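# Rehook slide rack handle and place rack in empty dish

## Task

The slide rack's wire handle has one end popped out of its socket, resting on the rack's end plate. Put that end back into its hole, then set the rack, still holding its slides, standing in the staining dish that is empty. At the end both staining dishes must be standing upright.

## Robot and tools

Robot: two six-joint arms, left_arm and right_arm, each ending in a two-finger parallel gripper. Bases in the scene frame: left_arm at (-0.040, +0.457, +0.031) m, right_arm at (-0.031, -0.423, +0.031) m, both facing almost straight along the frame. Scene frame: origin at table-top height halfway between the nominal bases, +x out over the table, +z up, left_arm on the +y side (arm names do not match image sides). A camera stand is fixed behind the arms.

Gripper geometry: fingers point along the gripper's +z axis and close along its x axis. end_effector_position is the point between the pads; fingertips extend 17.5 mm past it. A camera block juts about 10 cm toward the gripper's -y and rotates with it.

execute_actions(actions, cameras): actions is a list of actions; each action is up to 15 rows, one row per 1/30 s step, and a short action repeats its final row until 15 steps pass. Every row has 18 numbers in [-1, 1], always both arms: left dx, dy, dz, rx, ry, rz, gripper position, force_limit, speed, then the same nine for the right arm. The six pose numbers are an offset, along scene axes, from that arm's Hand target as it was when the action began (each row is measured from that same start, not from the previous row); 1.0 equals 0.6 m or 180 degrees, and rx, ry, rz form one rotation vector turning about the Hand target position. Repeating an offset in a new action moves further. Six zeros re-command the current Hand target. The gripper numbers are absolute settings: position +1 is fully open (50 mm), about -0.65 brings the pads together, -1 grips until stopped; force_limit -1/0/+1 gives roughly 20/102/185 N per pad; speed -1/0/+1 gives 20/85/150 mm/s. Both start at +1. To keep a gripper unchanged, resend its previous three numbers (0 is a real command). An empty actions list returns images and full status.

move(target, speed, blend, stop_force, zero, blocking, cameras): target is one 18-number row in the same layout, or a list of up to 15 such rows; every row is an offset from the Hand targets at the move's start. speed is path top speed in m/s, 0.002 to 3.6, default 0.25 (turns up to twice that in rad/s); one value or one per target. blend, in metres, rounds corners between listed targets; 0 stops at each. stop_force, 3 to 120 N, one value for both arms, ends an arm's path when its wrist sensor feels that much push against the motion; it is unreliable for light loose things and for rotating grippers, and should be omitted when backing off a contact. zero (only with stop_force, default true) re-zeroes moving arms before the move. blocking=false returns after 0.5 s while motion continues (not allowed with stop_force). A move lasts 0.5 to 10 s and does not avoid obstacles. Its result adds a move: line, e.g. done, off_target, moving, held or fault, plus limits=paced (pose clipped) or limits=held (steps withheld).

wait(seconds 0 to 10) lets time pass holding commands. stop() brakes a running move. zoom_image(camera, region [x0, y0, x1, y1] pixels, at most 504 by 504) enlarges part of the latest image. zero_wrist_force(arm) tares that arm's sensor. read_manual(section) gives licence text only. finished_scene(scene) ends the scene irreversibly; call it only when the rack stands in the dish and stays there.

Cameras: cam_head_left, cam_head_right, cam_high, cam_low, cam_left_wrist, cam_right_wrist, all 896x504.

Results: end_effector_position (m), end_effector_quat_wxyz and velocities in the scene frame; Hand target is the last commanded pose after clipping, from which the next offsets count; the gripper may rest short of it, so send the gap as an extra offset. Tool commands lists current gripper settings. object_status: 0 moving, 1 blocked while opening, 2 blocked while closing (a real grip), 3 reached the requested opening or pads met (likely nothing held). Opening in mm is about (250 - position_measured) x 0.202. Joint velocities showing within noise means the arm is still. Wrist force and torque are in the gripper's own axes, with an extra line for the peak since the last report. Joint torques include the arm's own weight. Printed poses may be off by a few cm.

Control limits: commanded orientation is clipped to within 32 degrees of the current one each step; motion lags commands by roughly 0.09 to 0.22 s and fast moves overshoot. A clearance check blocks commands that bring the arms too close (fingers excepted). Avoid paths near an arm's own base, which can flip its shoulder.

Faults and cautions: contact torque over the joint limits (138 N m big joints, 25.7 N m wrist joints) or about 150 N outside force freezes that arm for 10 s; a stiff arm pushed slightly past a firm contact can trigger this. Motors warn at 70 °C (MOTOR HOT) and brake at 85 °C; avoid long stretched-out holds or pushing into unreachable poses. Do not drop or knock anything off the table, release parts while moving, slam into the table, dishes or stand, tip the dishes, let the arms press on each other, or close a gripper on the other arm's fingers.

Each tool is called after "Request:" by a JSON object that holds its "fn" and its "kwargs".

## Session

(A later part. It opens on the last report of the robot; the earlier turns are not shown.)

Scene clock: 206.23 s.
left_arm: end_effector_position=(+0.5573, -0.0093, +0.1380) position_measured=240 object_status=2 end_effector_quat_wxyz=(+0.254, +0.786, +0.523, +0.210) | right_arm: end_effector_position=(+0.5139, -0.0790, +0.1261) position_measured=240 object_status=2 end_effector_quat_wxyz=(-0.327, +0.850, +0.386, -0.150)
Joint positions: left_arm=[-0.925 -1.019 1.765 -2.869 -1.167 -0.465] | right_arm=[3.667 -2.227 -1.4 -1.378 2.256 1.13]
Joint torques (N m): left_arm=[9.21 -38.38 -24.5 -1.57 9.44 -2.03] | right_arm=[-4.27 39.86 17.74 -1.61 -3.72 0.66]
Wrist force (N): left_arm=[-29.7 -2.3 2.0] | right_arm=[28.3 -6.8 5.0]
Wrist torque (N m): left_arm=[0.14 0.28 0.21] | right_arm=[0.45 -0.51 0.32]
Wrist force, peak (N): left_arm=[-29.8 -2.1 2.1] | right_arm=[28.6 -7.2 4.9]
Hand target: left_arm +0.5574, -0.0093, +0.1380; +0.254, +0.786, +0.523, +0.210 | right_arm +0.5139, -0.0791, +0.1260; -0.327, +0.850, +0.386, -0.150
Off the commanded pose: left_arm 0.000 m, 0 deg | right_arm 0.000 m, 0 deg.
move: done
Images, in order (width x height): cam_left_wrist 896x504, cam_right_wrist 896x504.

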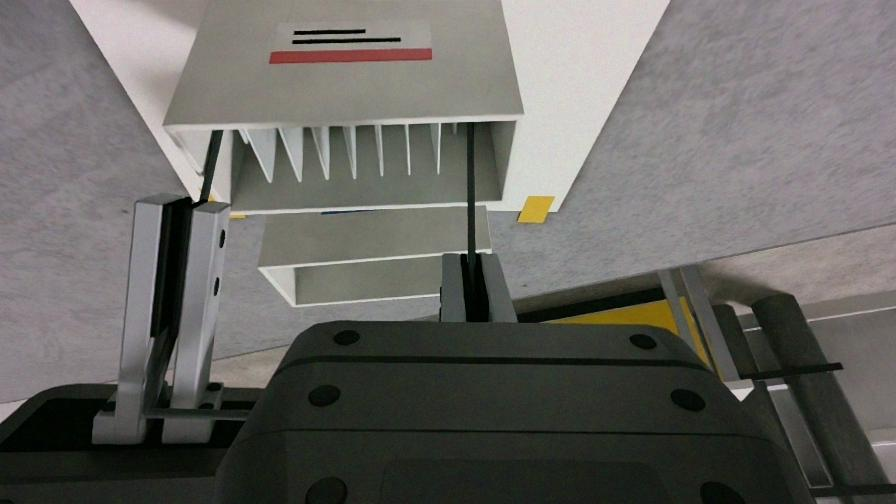

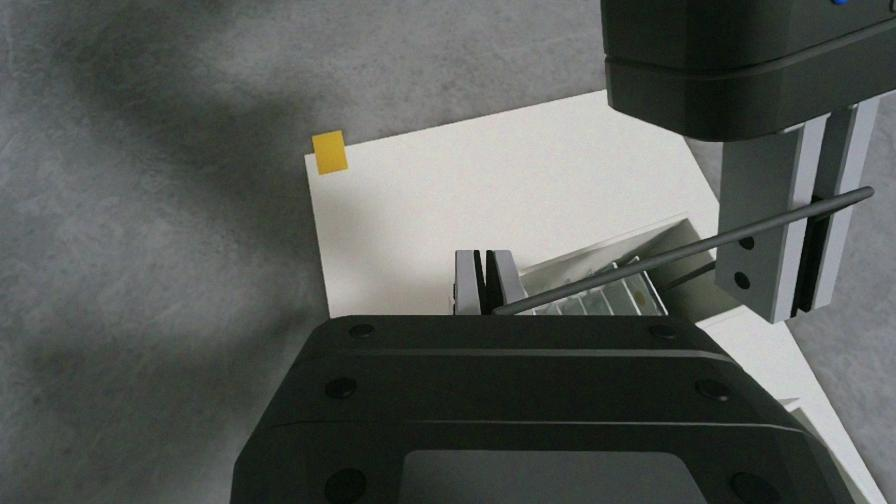

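Request:
{"fn": "move", "kwargs": {"target": [[-0.0075,0.0037,0,0,0,0,-1,-1,-1,0,0,0,0,0,0,-1,-1,-1],[-0.0075,0.0037,-0.01,0,0,0,-1,-1,-1,0,0,0,0,0,0,-1,-1,-1]], "speed": 0.03, "cameras": ["cam_right_wrist","cam_left_wrist"]}}

Request:
{"fn": "zoom_image", "kwargs": {"camera": "cam_right_wrist", "region": [600, 230, 700, 320]}}

Request:
{"fn": "zoom_image", "kwargs": {"camera": "cam_left_wrist", "region": [420, 90, 530, 200]}}

Scene clock: 214.00 s.
left_arm: end_effector_position=(+0.5529, -0.0071, +0.1321) position_measured=240 object_status=2 end_effector_quat_wxyz=(+0.254, +0.786, +0.523, +0.210) | right_arm: end_effector_position=(+0.5139, -0.0791, +0.1260) position_measured=240 object_status=2 end_effector_quat_wxyz=(-0.327, +0.850, +0.386, -0.150)
Joint positions: left_arm=[-0.929 -1.018 1.784 -2.888 -1.164 -0.469] | right_arm=[3.667 -2.227 -1.4 -1.378 2.256 1.13]
Joint torques (N m): left_arm=[27.1 -28.25 5.96 8.13 0.63 0.17] | right_arm=[-21.83 38.83 5.1 -4.42 -5.79 0.7]
Wrist force (N): left_arm=[-25.6 30.2 -25.9] | right_arm=[27.7 -6.4 7.8]
Wrist torque (N m): left_arm=[0.91 0.31 0.34] | right_arm=[0.45 -0.53 0.33]
Wrist force, peak (N): left_arm=[-25.6 30.2 -25.9] | right_arm=[34.6 -10.5 8.1]
Hand target: left_arm +0.5529, -0.0071, +0.1320; +0.254, +0.786, +0.523, +0.210 | right_arm +0.5139, -0.0791, +0.1260; -0.327, +0.850, +0.386, -0.150
Off the commanded pose: left_arm 0.000 m, 0 deg | right_arm 0.000 m, 0 deg.
move: done
Images, in order (width x height): cam_left_wrist 896x504, cam_right_wrist 896x504.

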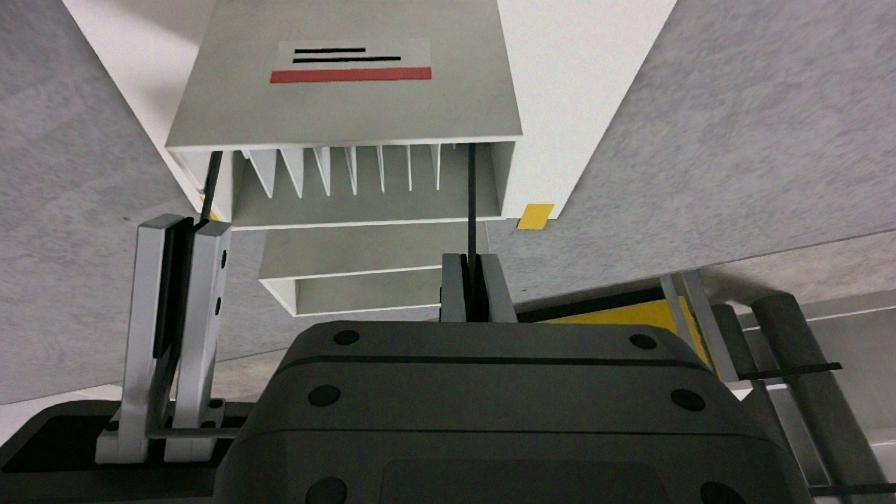

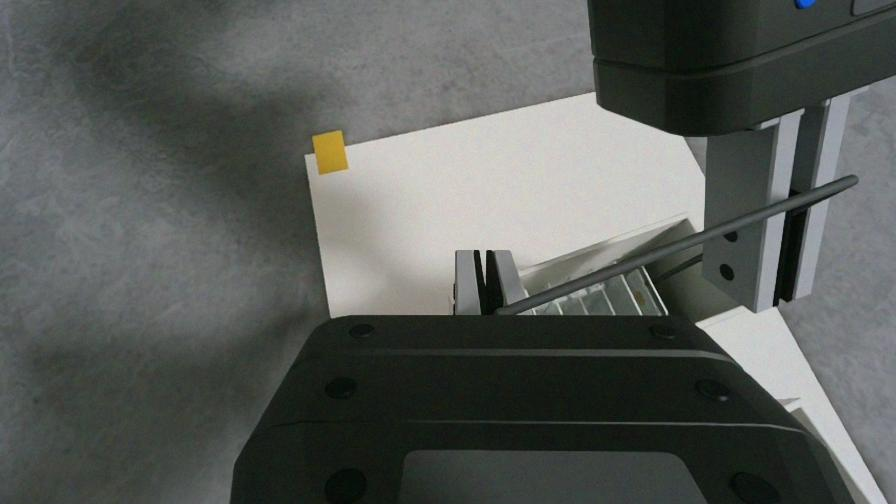

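Scaled by 5.040 from the camera's 896x504 image, which has a finer 1280x720 frame.

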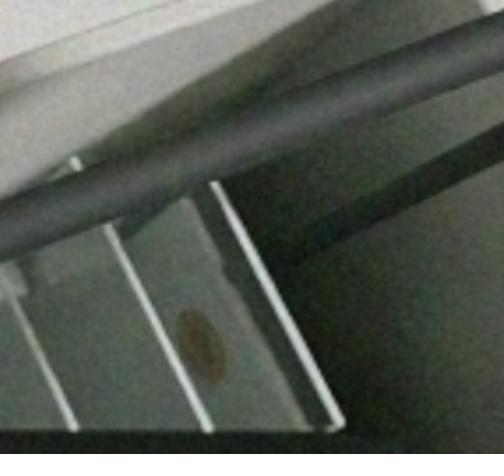

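Scaled by 4.582 from the camera's 896x504 image, which has a finer 1280x720 frame.

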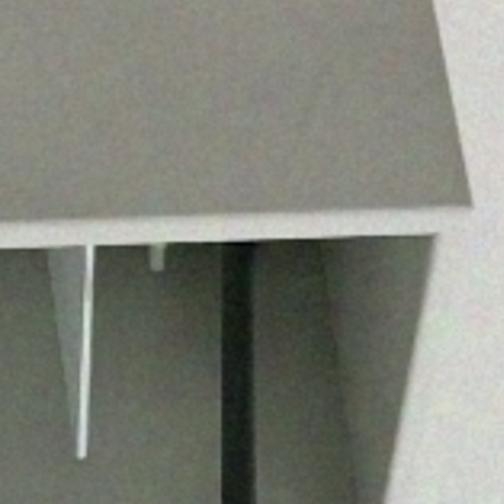

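Request:
{"fn": "move", "kwargs": {"target": [[0,0,0.01,0,0,0,-1,-1,-1,0,0,0,0,0,0,-1,-1,-1],[0.0011,0.0025,0.01,0.0137,-0.0067,0,-1,-1,-1,0,0,0,0,0,0,-1,-1,-1],[0.0011,0.0025,-0.002,0.0137,-0.0067,0,-1,-1,-1,0,0,0,0,0,0,-1,-1,-1]], "speed": 0.03, "cameras": ["cam_right_wrist","cam_left_wrist"]}}

Request:
{"fn": "zoom_image", "kwargs": {"camera": "cam_right_wrist", "region": [600, 230, 700, 320]}}

Request:
{"fn": "zoom_image", "kwargs": {"camera": "cam_left_wrist", "region": [420, 90, 530, 200]}}

Scene clock: 219.67 s.
left_arm: end_effector_position=(+0.5535, -0.0056, +0.1307) position_measured=240 object_status=2 end_effector_quat_wxyz=(+0.242, +0.789, +0.516, +0.229) end_effector_velocity=(-0.001, +0.001, +0.000) end_effector_angular_velocity=(+0.002, +0.004, -0.001) | right_arm: end_effector_position=(+0.5139, -0.0791, +0.1260) position_measured=240 object_status=2 end_effector_quat_wxyz=(-0.327, +0.850, +0.386, -0.150)
Joint positions: left_arm=[-0.941 -1.013 1.78 -2.869 -1.123 -0.456] | right_arm=[3.667 -2.227 -1.4 -1.378 2.256 1.13]
Joint velocities: left_arm=[0 -0.003 0 0.007 -0.003 0] | right_arm=[within noise]
Joint torques (N m): left_arm=[35.58 -51.88 -10.59 2.41 6.37 -2.56] | right_arm=[-12.4 38.67 10.15 -5.15 -7.53 0.52]
Wrist force (N): left_arm=[-38.7 6.2 -4.0] | right_arm=[38.2 -7.4 13.2]
Wrist torque (N m): left_arm=[0.32 0.17 0.13] | right_arm=[0.39 -0.82 0.38]
Wrist force, peak (N): left_arm=[-25.5 30.6 -26.1] | right_arm=[44.5 -14.8 8.8]
Hand target: left_arm +0.5535, -0.0056, +0.1308; +0.242, +0.789, +0.516, +0.229 | right_arm +0.5139, -0.0791, +0.1260; -0.327, +0.850, +0.386, -0.150
Off the commanded pose: left_arm 0.000 m, 0 deg | right_arm 0.000 m, 0 deg.
move: done
Images, in order (width x height): cam_left_wrist 896x504, cam_right_wrist 896x504.

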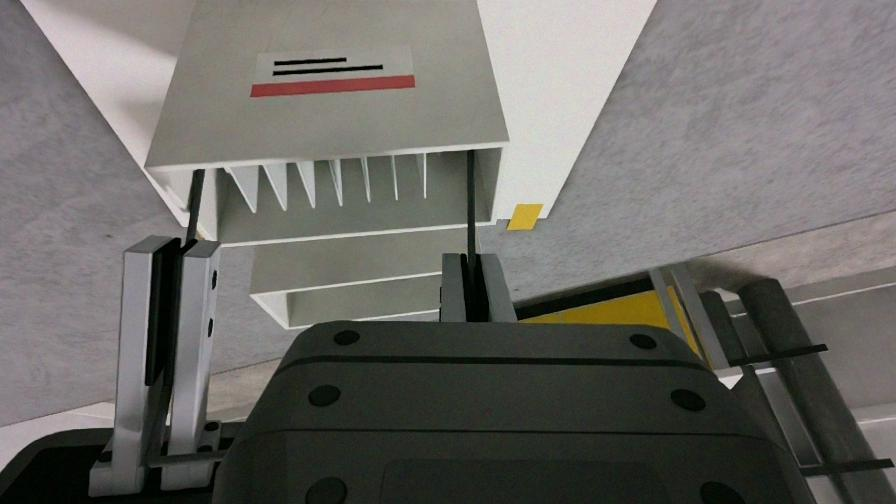

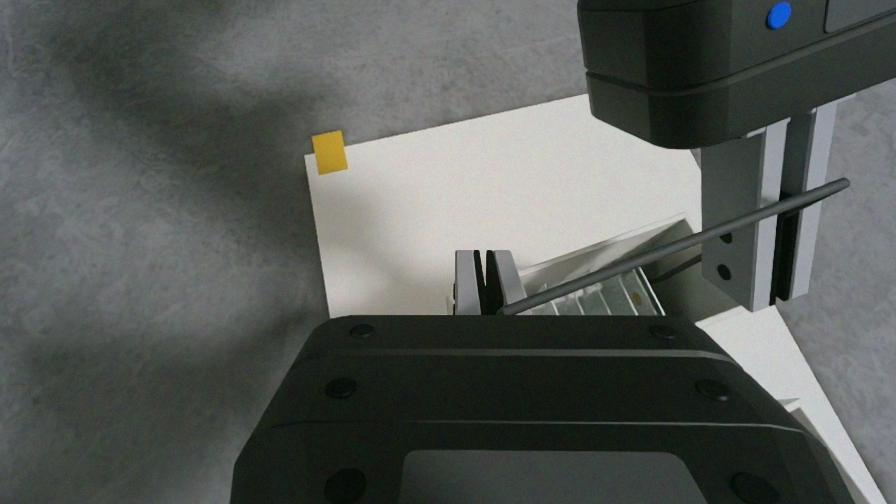

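Scaled by 5.040 from the camera's 896x504 image, which has a finer 1280x720 frame.

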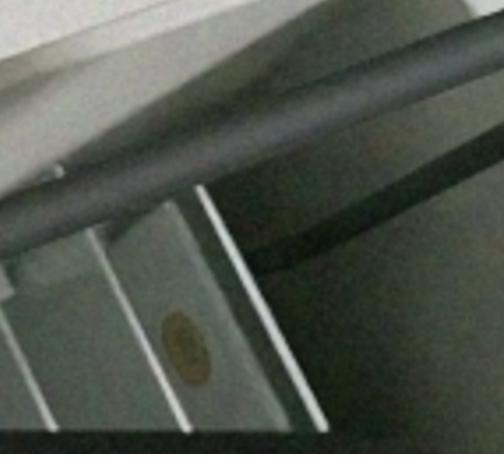

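Scaled by 4.582 from the camera's 896x504 image, which has a finer 1280x720 frame.

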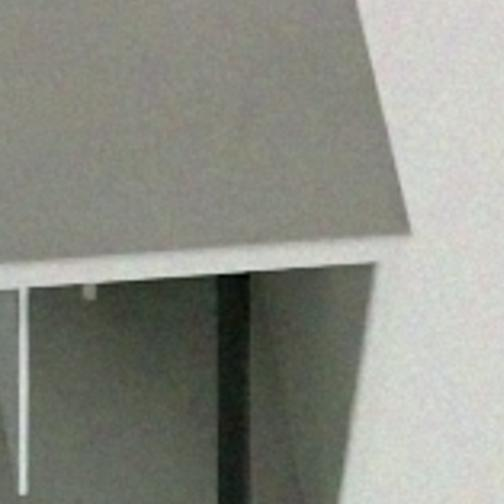

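Request:
{"fn": "move", "kwargs": {"target": [[0,0,-0.0075,0,0,0,-1,-1,-1,0,0,0,0,0,0,-1,-1,-1],[-0.0022,-0.0045,-0.0075,-0.0137,0.0067,0,-1,-1,-1,0,0,0,0,0,0,-1,-1,-1]], "speed": 0.03, "cameras": ["cam_right_wrist","cam_left_wrist"]}}

Request:
{"fn": "zoom_image", "kwargs": {"camera": "cam_right_wrist", "region": [600, 230, 700, 320]}}

Request:
{"fn": "zoom_image", "kwargs": {"camera": "cam_left_wrist", "region": [420, 90, 530, 200]}}

Scene clock: 227.13 s.
left_arm: end_effector_position=(+0.5522, -0.0082, +0.1263) position_measured=240 object_status=2 end_effector_quat_wxyz=(+0.254, +0.786, +0.523, +0.210) | right_arm: end_effector_position=(+0.5139, -0.0791, +0.1260) position_measured=240 object_status=2 end_effector_quat_wxyz=(-0.327, +0.850, +0.386, -0.150)
Joint positions: left_arm=[-0.931 -1.008 1.786 -2.899 -1.164 -0.471] | right_arm=[3.667 -2.227 -1.4 -1.378 2.256 1.13]
Joint torques (N m): left_arm=[3.5 -48 -9.39 -1.18 5.42 0.17] | right_arm=[-4.75 47.29 13.61 0.27 -0.88 0.62]
Wrist force (N): left_arm=[-11.6 5.3 -3.4] | right_arm=[10.8 3.1 9.4]
Wrist torque (N m): left_arm=[0.28 -0.14 -0.01] | right_arm=[0.64 -0.35 0.42]
Wrist force, peak (N): left_arm=[-39.5 6.0 -3.6] | right_arm=[38.9 -7.7 13.6]
Hand target: left_arm +0.5522, -0.0083, +0.1263; +0.254, +0.786, +0.523, +0.210 | right_arm +0.5139, -0.0791, +0.1260; -0.327, +0.850, +0.386, -0.150
Off the commanded pose: left_arm 0.000 m, 0 deg | right_arm 0.000 m, 0 deg.
move: done
Images, in order (width x height): cam_left_wrist 896x504, cam_right_wrist 896x504.

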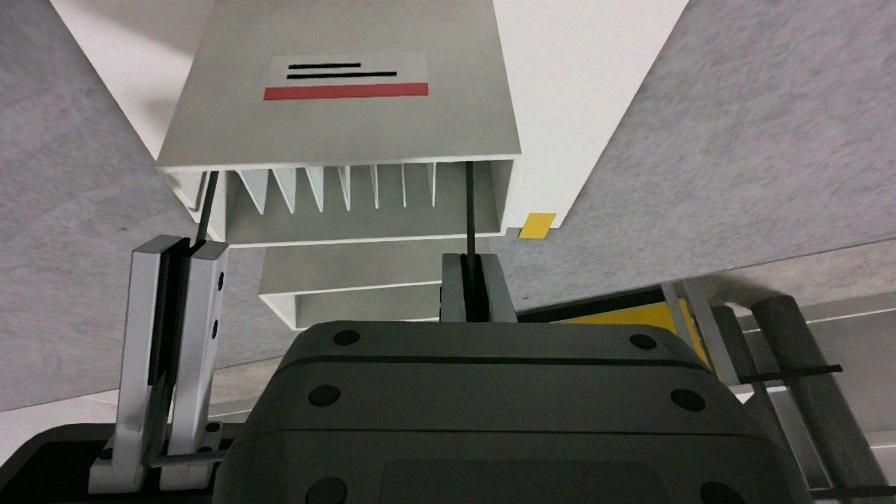

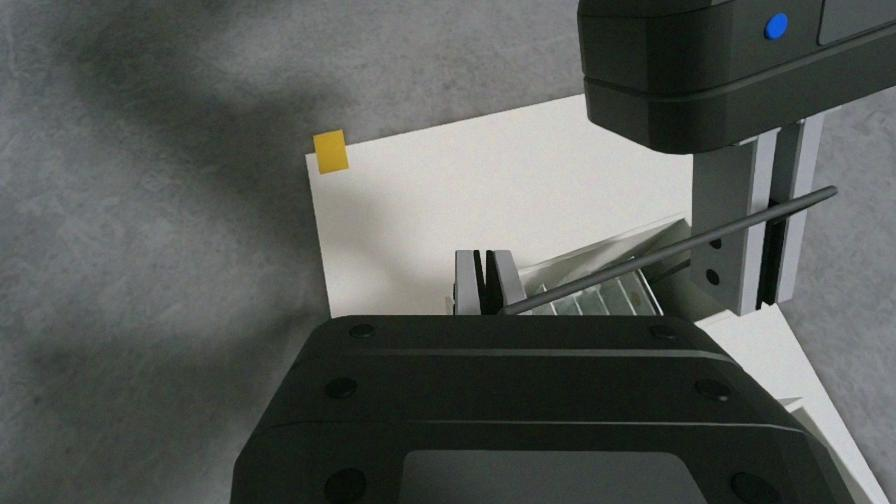

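Scaled by 5.040 from the camera's 896x504 image, which has a finer 1280x720 frame.

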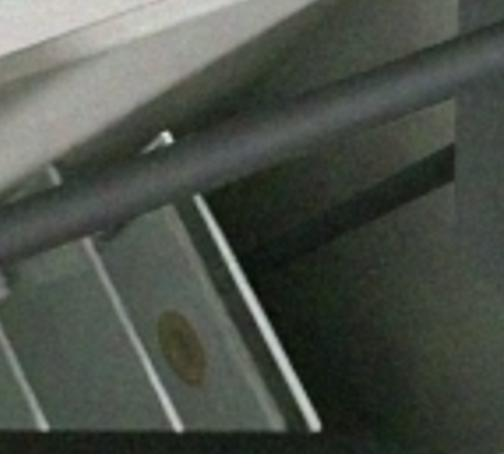

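Scaled by 4.582 from the camera's 896x504 image, which has a finer 1280x720 frame.

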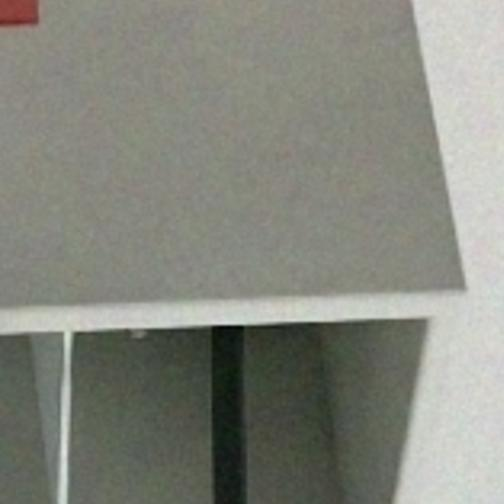

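Request:
{"fn": "move", "kwargs": {"target": [[0,0,0,0,0,0,-1,-1,-1,0,0,0,0,0,0,0.2,-1,-1],[0,0,0,0,0,0,-1,-1,-1,0.083,-0.073,0.123,0,0,0,0.2,0,0]], "speed": [0.05,0.12], "cameras": ["cam_right_wrist","cam_left_wrist"]}}

Request:
{"fn": "zoom_image", "kwargs": {"camera": "cam_right_wrist", "region": [540, 170, 700, 310]}}

Request:
{"fn": "zoom_image", "kwargs": {"camera": "cam_left_wrist", "region": [420, 90, 530, 200]}}

Scene clock: 232.13 s.
left_arm: end_effector_position=(+0.5522, -0.0082, +0.1263) position_measured=240 object_status=2 end_effector_quat_wxyz=(+0.254, +0.786, +0.523, +0.210) | right_arm: end_effector_position=(+0.5637, -0.1229, +0.1998) position_measured=123 object_status=3 end_effector_quat_wxyz=(-0.327, +0.850, +0.386, -0.150)
Joint positions: left_arm=[-0.931 -1.008 1.786 -2.899 -1.163 -0.471] | right_arm=[3.581 -2.243 -1.154 -1.673 2.229 1.026]
Joint torques (N m): left_arm=[-4.48 -35.39 -22.27 -5.89 -2.45 2.23] | right_arm=[11.86 59.6 38.83 -0.4 4.29 -0.97]
Wrist force (N): left_arm=[-2.3 0.2 -0.4] | right_arm=[0.6 2.9 3.0]
Wrist torque (N m): left_arm=[0.03 0.10 0.07] | right_arm=[0.63 0.01 0.12]
Wrist force, peak (N): left_arm=[-13.3 5.3 -3.5] | right_arm=[12.2 2.9 9.5]
Hand target: left_arm +0.5522, -0.0083, +0.1263; +0.254, +0.786, +0.523, +0.210 | right_arm +0.5637, -0.1229, +0.1998; -0.327, +0.850, +0.386, -0.150
Off the commanded pose: left_arm 0.000 m, 0 deg | right_arm 0.000 m, 0 deg.
move: done
Images, in order (width x height): cam_left_wrist 896x504, cam_right_wrist 896x504.

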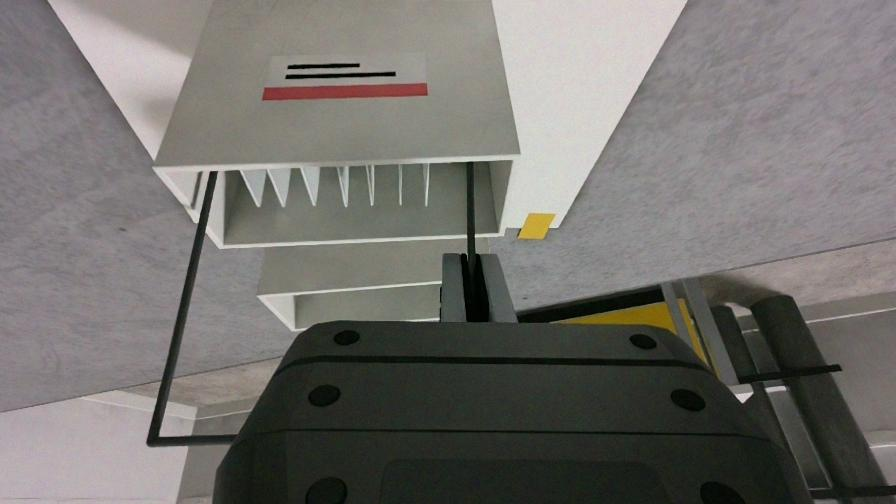

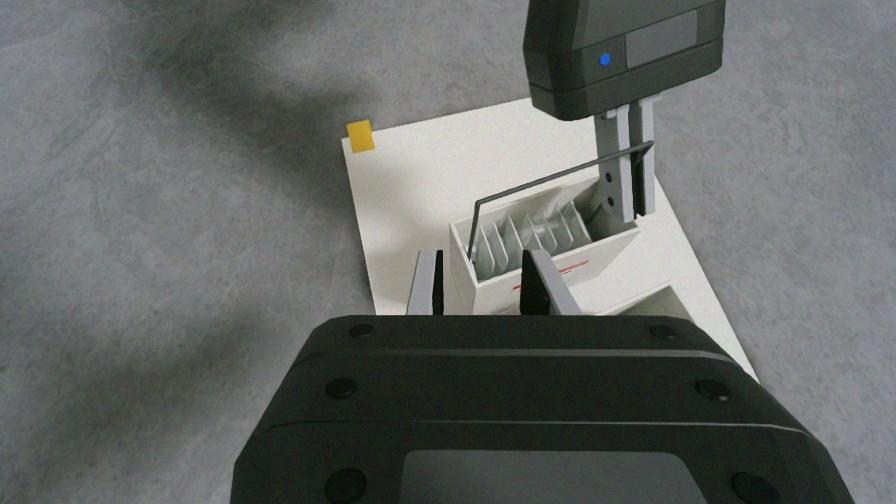

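Scaled by 3.150 from the camera's 896x504 image, which has a finer 1280x720 frame.

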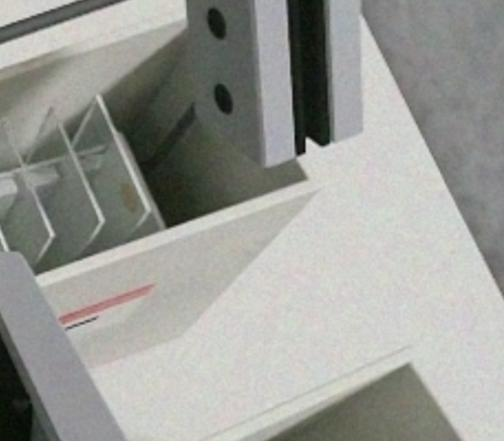

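Scaled by 4.582 from the camera's 896x504 image, which has a finer 1280x720 frame.

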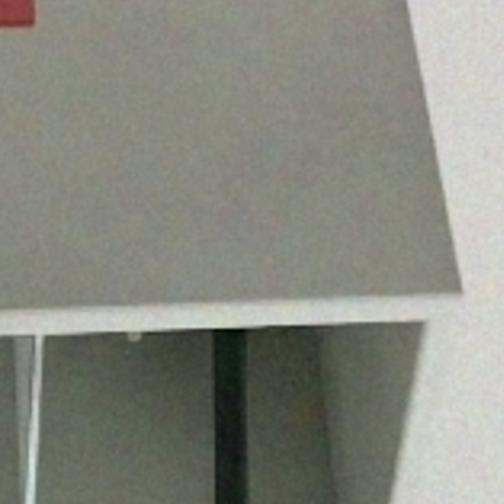

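Request:
{"fn": "zoom_image", "kwargs": {"camera": "cam_right_wrist", "region": [560, 190, 620, 250]}}

Scaled by 8.400 from the camera's 896x504 image, which has a finer 1280x720 frame.

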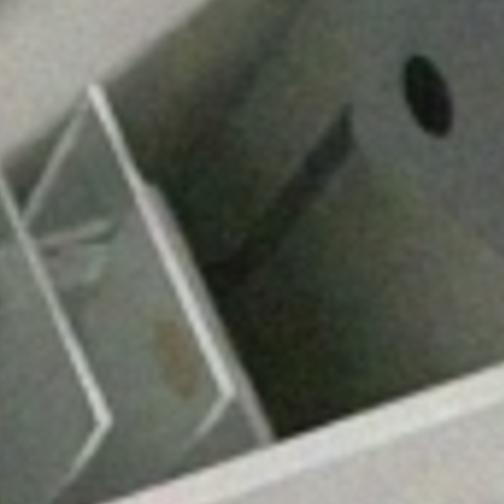

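Request:
{"fn": "move", "kwargs": {"target": [[0.006,-0.003,0,0,0,0,-1,-1,-1,0,0,0,0,0,0,0.2,0,0],[0.0088,0.0028,-0.009,-0.0185,0.009,0,-1,-1,-1,0,0,0,0,0,0,0.2,0,0]], "speed": 0.02, "cameras": ["cam_right_wrist","cam_left_wrist"]}}

Request:
{"fn": "zoom_image", "kwargs": {"camera": "cam_right_wrist", "region": [560, 190, 620, 250]}}

Request:
{"fn": "zoom_image", "kwargs": {"camera": "cam_left_wrist", "region": [420, 90, 530, 200]}}

Scene clock: 237.87 s.
left_arm: end_effector_position=(+0.5575, -0.0065, +0.1209) position_measured=240 object_status=2 end_effector_quat_wxyz=(+0.269, +0.781, +0.532, +0.183) | right_arm: end_effector_position=(+0.5637, -0.1229, +0.1998) position_measured=123 object_status=3 end_effector_quat_wxyz=(-0.327, +0.850, +0.386, -0.150)
Joint positions: left_arm=[-0.903 -0.996 1.788 -2.942 -1.226 -0.477] | right_arm=[3.581 -2.243 -1.154 -1.673 2.229 1.026]
Joint torques (N m): left_arm=[-4.79 -37.43 -15.77 -2.19 2.61 -1.54] | right_arm=[11.21 59.65 36.52 -0.19 4.33 -0.93]
Wrist force (N): left_arm=[-2.6 0.6 -0.9] | right_arm=[0.6 3.0 3.1]
Wrist torque (N m): left_arm=[0.05 0.16 0.12] | right_arm=[0.64 0.01 0.12]
Wrist force, peak (N): left_arm=[-2.6 0.2 -1.2] | right_arm=[0.5 3.1 3.6]
Hand target: left_arm +0.5575, -0.0066, +0.1209; +0.269, +0.781, +0.532, +0.184 | right_arm +0.5637, -0.1229, +0.1998; -0.327, +0.850, +0.386, -0.150
Off the commanded pose: left_arm 0.000 m, 0 deg | right_arm 0.000 m, 0 deg.
move: done
Images, in order (width x height): cam_left_wrist 896x504, cam_right_wrist 896x504.

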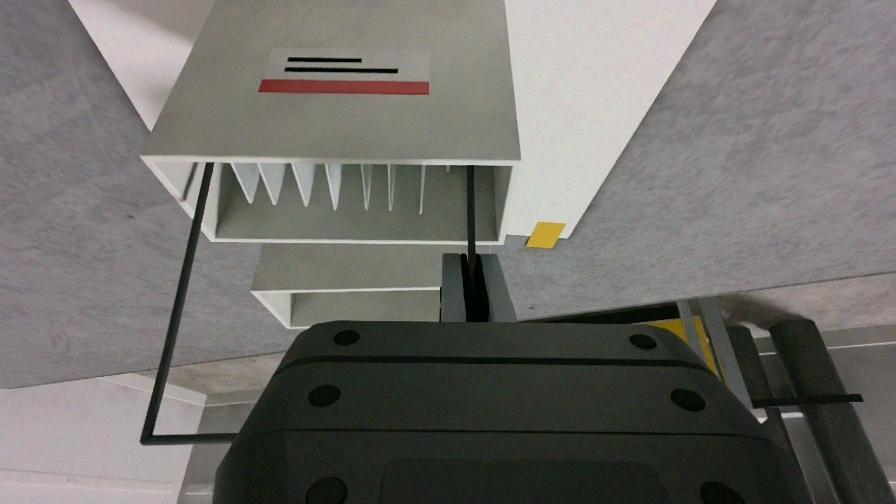

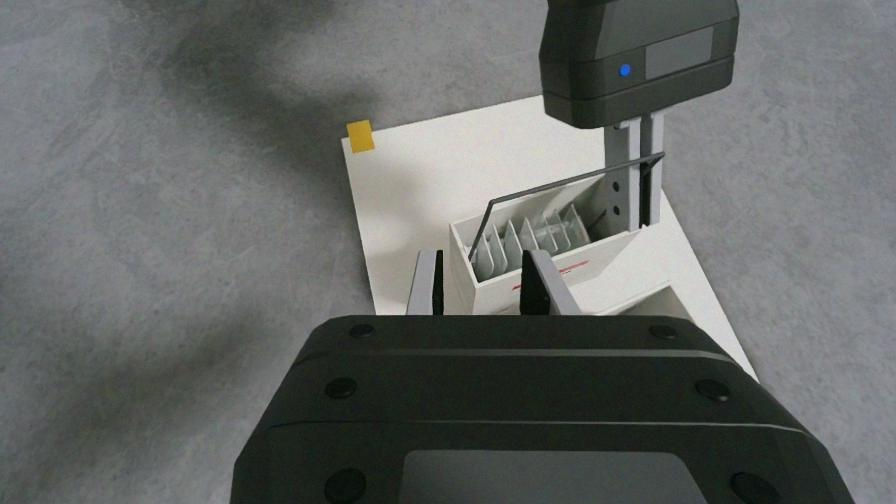

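Scaled by 8.400 from the camera's 896x504 image, which has a finer 1280x720 frame.

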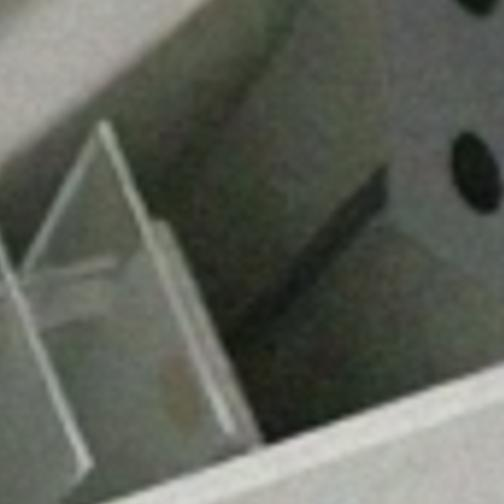

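Scaled by 4.582 from the camera's 896x504 image, which has a finer 1280x720 frame.

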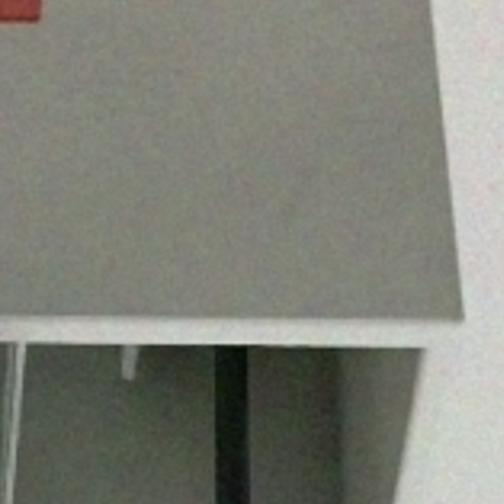

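Request:
{"fn": "move", "kwargs": {"target": [0.009,-0.0044,0,0,0,-0.0228,-1,-1,-1,0,0,0,0,0,0,0.2,0,0], "speed": 0.02, "cameras": ["cam_right_wrist","cam_left_wrist"]}}

Request:
{"fn": "zoom_image", "kwargs": {"camera": "cam_right_wrist", "region": [560, 190, 620, 250]}}

Request:
{"fn": "zoom_image", "kwargs": {"camera": "cam_left_wrist", "region": [420, 90, 530, 200]}}

Scene clock: 249.80 s.
left_arm: end_effector_position=(+0.5629, -0.0092, +0.1209) position_measured=240 object_status=2 end_effector_quat_wxyz=(+0.275, +0.800, +0.504, +0.174) | right_arm: end_effector_position=(+0.5637, -0.1229, +0.1998) position_measured=123 object_status=3 end_effector_quat_wxyz=(-0.327, +0.850, +0.386, -0.150)
Joint positions: left_arm=[-0.881 -0.986 1.777 -2.967 -1.278 -0.395] | right_arm=[3.581 -2.243 -1.154 -1.673 2.229 1.026]
Joint torques (N m): left_arm=[-0.49 -39.57 -23.08 -4.52 1.69 -2.14] | right_arm=[11.77 58.12 37.58 -0.21 4.36 -1.09]
Wrist force (N): left_arm=[-3.6 0.2 -0.9] | right_arm=[0.3 3.0 3.0]
Wrist torque (N m): left_arm=[0.07 0.11 -0.04] | right_arm=[0.65 0.06 0.12]
Wrist force, peak (N): left_arm=[-3.9 0.1 -0.6] | right_arm=[0.3 3.2 3.5]
Hand target: left_arm +0.5629, -0.0092, +0.1209; +0.275, +0.800, +0.504, +0.174 | right_arm +0.5637, -0.1229, +0.1998; -0.327, +0.850, +0.386, -0.150
Off the commanded pose: left_arm 0.000 m, 0 deg | right_arm 0.000 m, 0 deg.
move: done
Images, in order (width x height): cam_left_wrist 896x504, cam_right_wrist 896x504.

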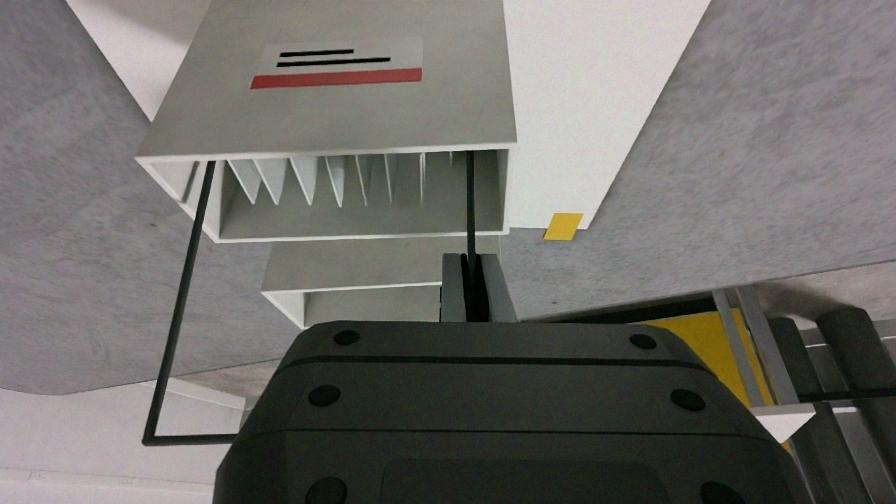

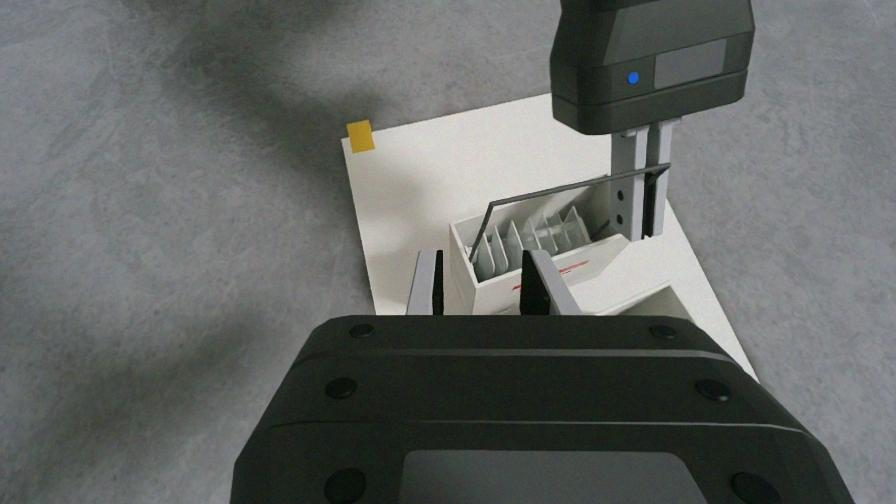

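Scaled by 8.400 from the camera's 896x504 image, which has a finer 1280x720 frame.

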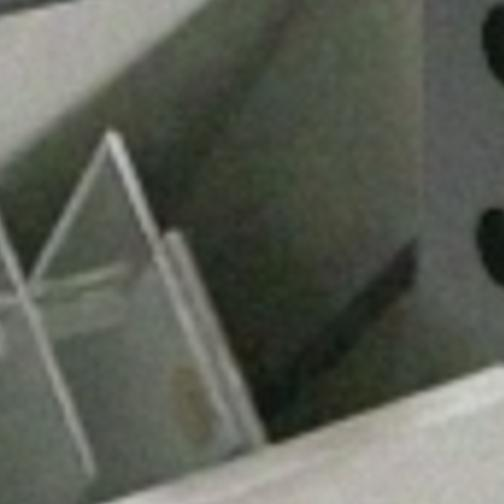

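Scaled by 4.582 from the camera's 896x504 image, which has a finer 1280x720 frame.

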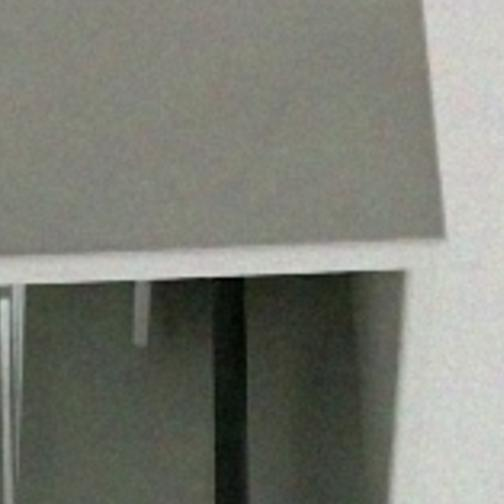

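Request:
{"fn": "move", "kwargs": {"target": [-0.0035,-0.0068,0,0,0,0,-1,-1,-1,0,0,0,0,0,0,0.2,0,0], "speed": 0.015, "stop_force": 8, "cameras": ["cam_right_wrist","cam_left_wrist"]}}

Request:
{"fn": "zoom_image", "kwargs": {"camera": "cam_right_wrist", "region": [560, 190, 620, 250]}}

Request:
{"fn": "zoom_image", "kwargs": {"camera": "cam_left_wrist", "region": [420, 90, 530, 200]}}

Scene clock: 254.87 s.
left_arm: end_effector_position=(+0.5608, -0.0133, +0.1210) position_measured=240 object_status=2 end_effector_quat_wxyz=(+0.275, +0.800, +0.504, +0.174) | right_arm: end_effector_position=(+0.5637, -0.1229, +0.1998) position_measured=123 object_status=3 end_effector_quat_wxyz=(-0.327, +0.850, +0.386, -0.150)
Joint positions: left_arm=[-0.888 -0.984 1.774 -2.963 -1.274 -0.402] | right_arm=[3.581 -2.243 -1.154 -1.673 2.229 1.026]
Joint torques (N m): left_arm=[8.71 -39.27 -17.36 -4.19 -0.02 2.04] | right_arm=[11.26 58.61 38.03 -0.26 4.25 -0.9]
Wrist force (N): left_arm=[-2.4 0.1 -0.3] | right_arm=[0.7 2.8 3.4]
Wrist torque (N m): left_arm=[0.04 0.18 0.10] | right_arm=[0.61 -0.01 0.12]
Wrist force, peak (N): left_arm=[-3.9 0.4 -1.1] | right_arm=[0.4 3.5 3.3]
Hand target: left_arm +0.5608, -0.0133, +0.1209; +0.275, +0.800, +0.504, +0.174 | right_arm +0.5637, -0.1229, +0.1998; -0.327, +0.850, +0.386, -0.150
Off the commanded pose: left_arm 0.000 m, 0 deg | right_arm 0.000 m, 0 deg.
move: done
Images, in order (width x height): cam_left_wrist 896x504, cam_right_wrist 896x504.

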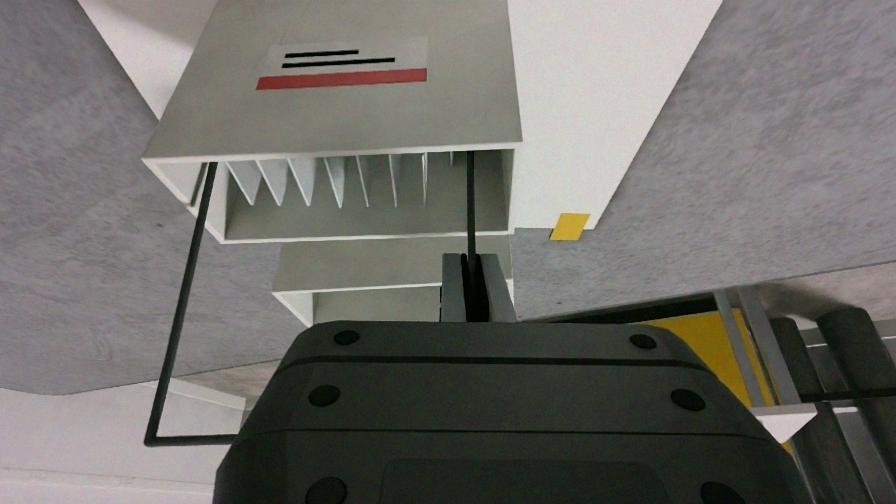

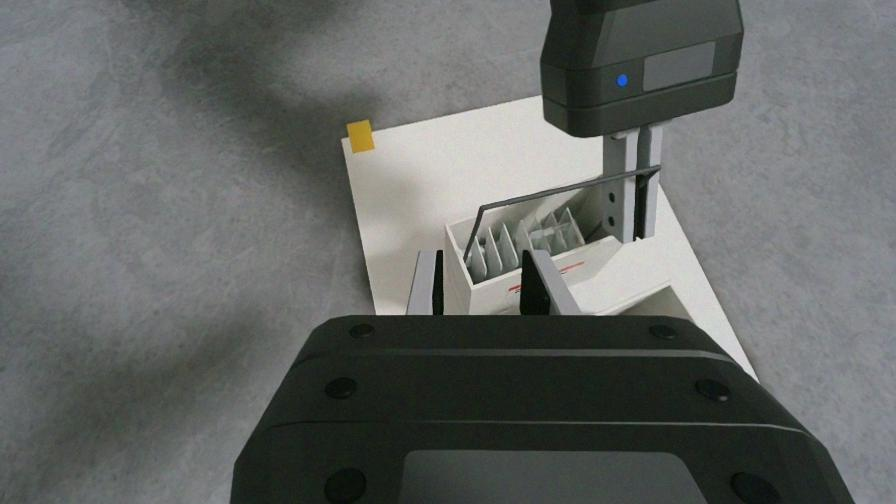

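Scaled by 8.400 from the camera's 896x504 image, which has a finer 1280x720 frame.

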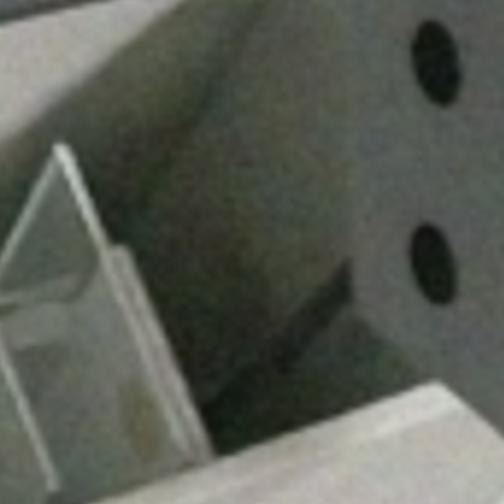

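Scaled by 4.582 from the camera's 896x504 image, which has a finer 1280x720 frame.

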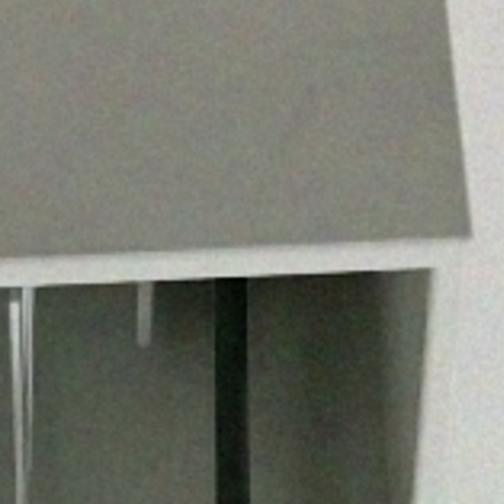

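Request:
{"fn": "zoom_image", "kwargs": {"camera": "cam_right_wrist", "region": [572, 215, 606, 249]}}

Scaled by 14.824 from the camera's 896x504 image, which has a finer 1280x720 frame.

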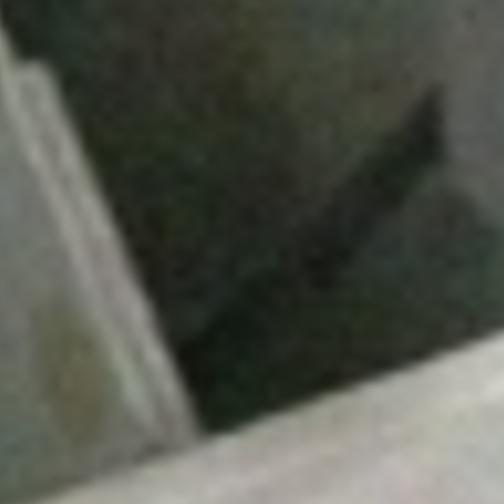

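Request:
{"fn": "move", "kwargs": {"target": [0.0012,-0.0015,0.0125,0,0,0,-1,-1,-1,0,0,0,0,0,0,0.2,0,0], "speed": 0.01, "cameras": ["cam_right_wrist","cam_left_wrist"]}}

Request:
{"fn": "zoom_image", "kwargs": {"camera": "cam_right_wrist", "region": [562, 205, 612, 255]}}

Request:
{"fn": "zoom_image", "kwargs": {"camera": "cam_left_wrist", "region": [420, 90, 530, 200]}}

Scene clock: 269.67 s.
left_arm: end_effector_position=(+0.5615, -0.0142, +0.1286) position_measured=240 object_status=2 end_effector_quat_wxyz=(+0.275, +0.800, +0.504, +0.174) | right_arm: end_effector_position=(+0.5637, -0.1229, +0.1998) position_measured=123 object_status=3 end_effector_quat_wxyz=(-0.327, +0.850, +0.386, -0.150)
Joint positions: left_arm=[-0.888 -0.995 1.767 -2.945 -1.274 -0.402] | right_arm=[3.581 -2.243 -1.154 -1.673 2.229 1.026]
Joint torques (N m): left_arm=[9.64 -43.97 -23.3 -3.81 -1.72 2.32] | right_arm=[10.68 58.67 38.3 -0.21 4.12 -0.82]
Wrist force (N): left_arm=[-3.1 -0.6 0.3] | right_arm=[0.7 2.9 3.3]
Wrist torque (N m): left_arm=[0.03 0.19 0.11] | right_arm=[0.63 0.00 0.12]
Wrist force, peak (N): left_arm=[-3.8 0.1 -0.8] | right_arm=[0.4 2.9 3.6]
Hand target: left_arm +0.5615, -0.0142, +0.1284; +0.275, +0.800, +0.504, +0.174 | right_arm +0.5637, -0.1229, +0.1998; -0.327, +0.850, +0.386, -0.150
Off the commanded pose: left_arm 0.000 m, 0 deg | right_arm 0.000 m, 0 deg.
move: done
Images, in order (width x height): cam_left_wrist 896x504, cam_right_wrist 896x504.

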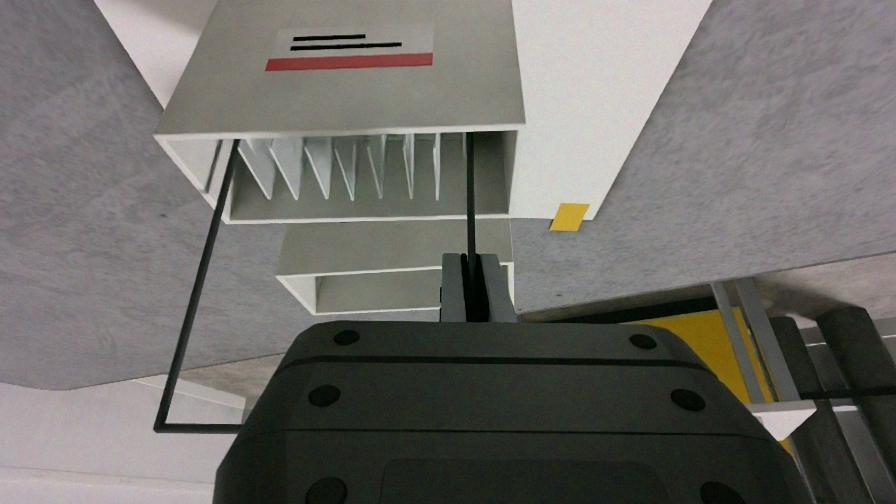

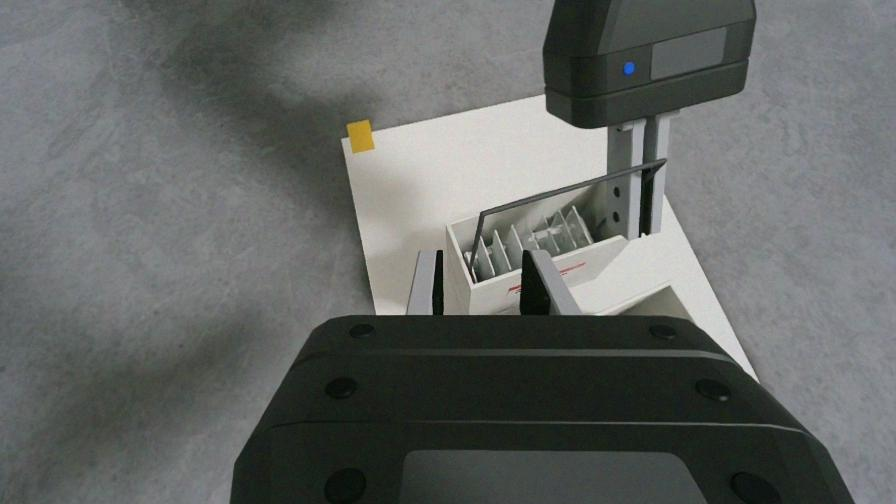

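Scaled by 10.080 from the camera's 896x504 image, which has a finer 1280x720 frame.

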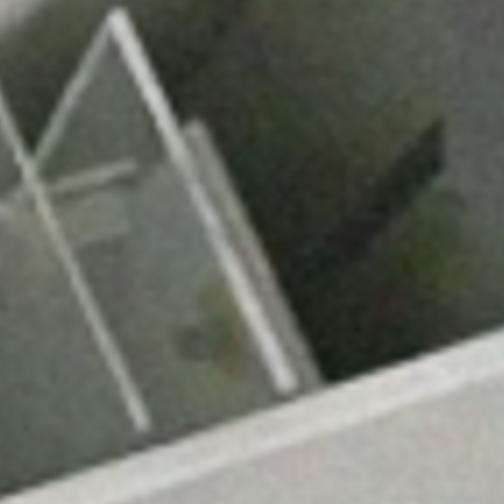

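Scaled by 4.582 from the camera's 896x504 image, which has a finer 1280x720 frame.

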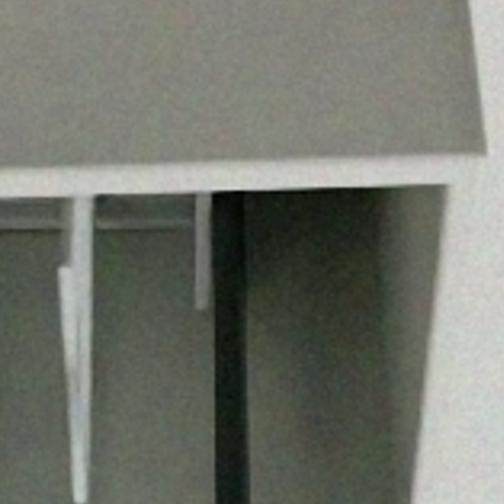

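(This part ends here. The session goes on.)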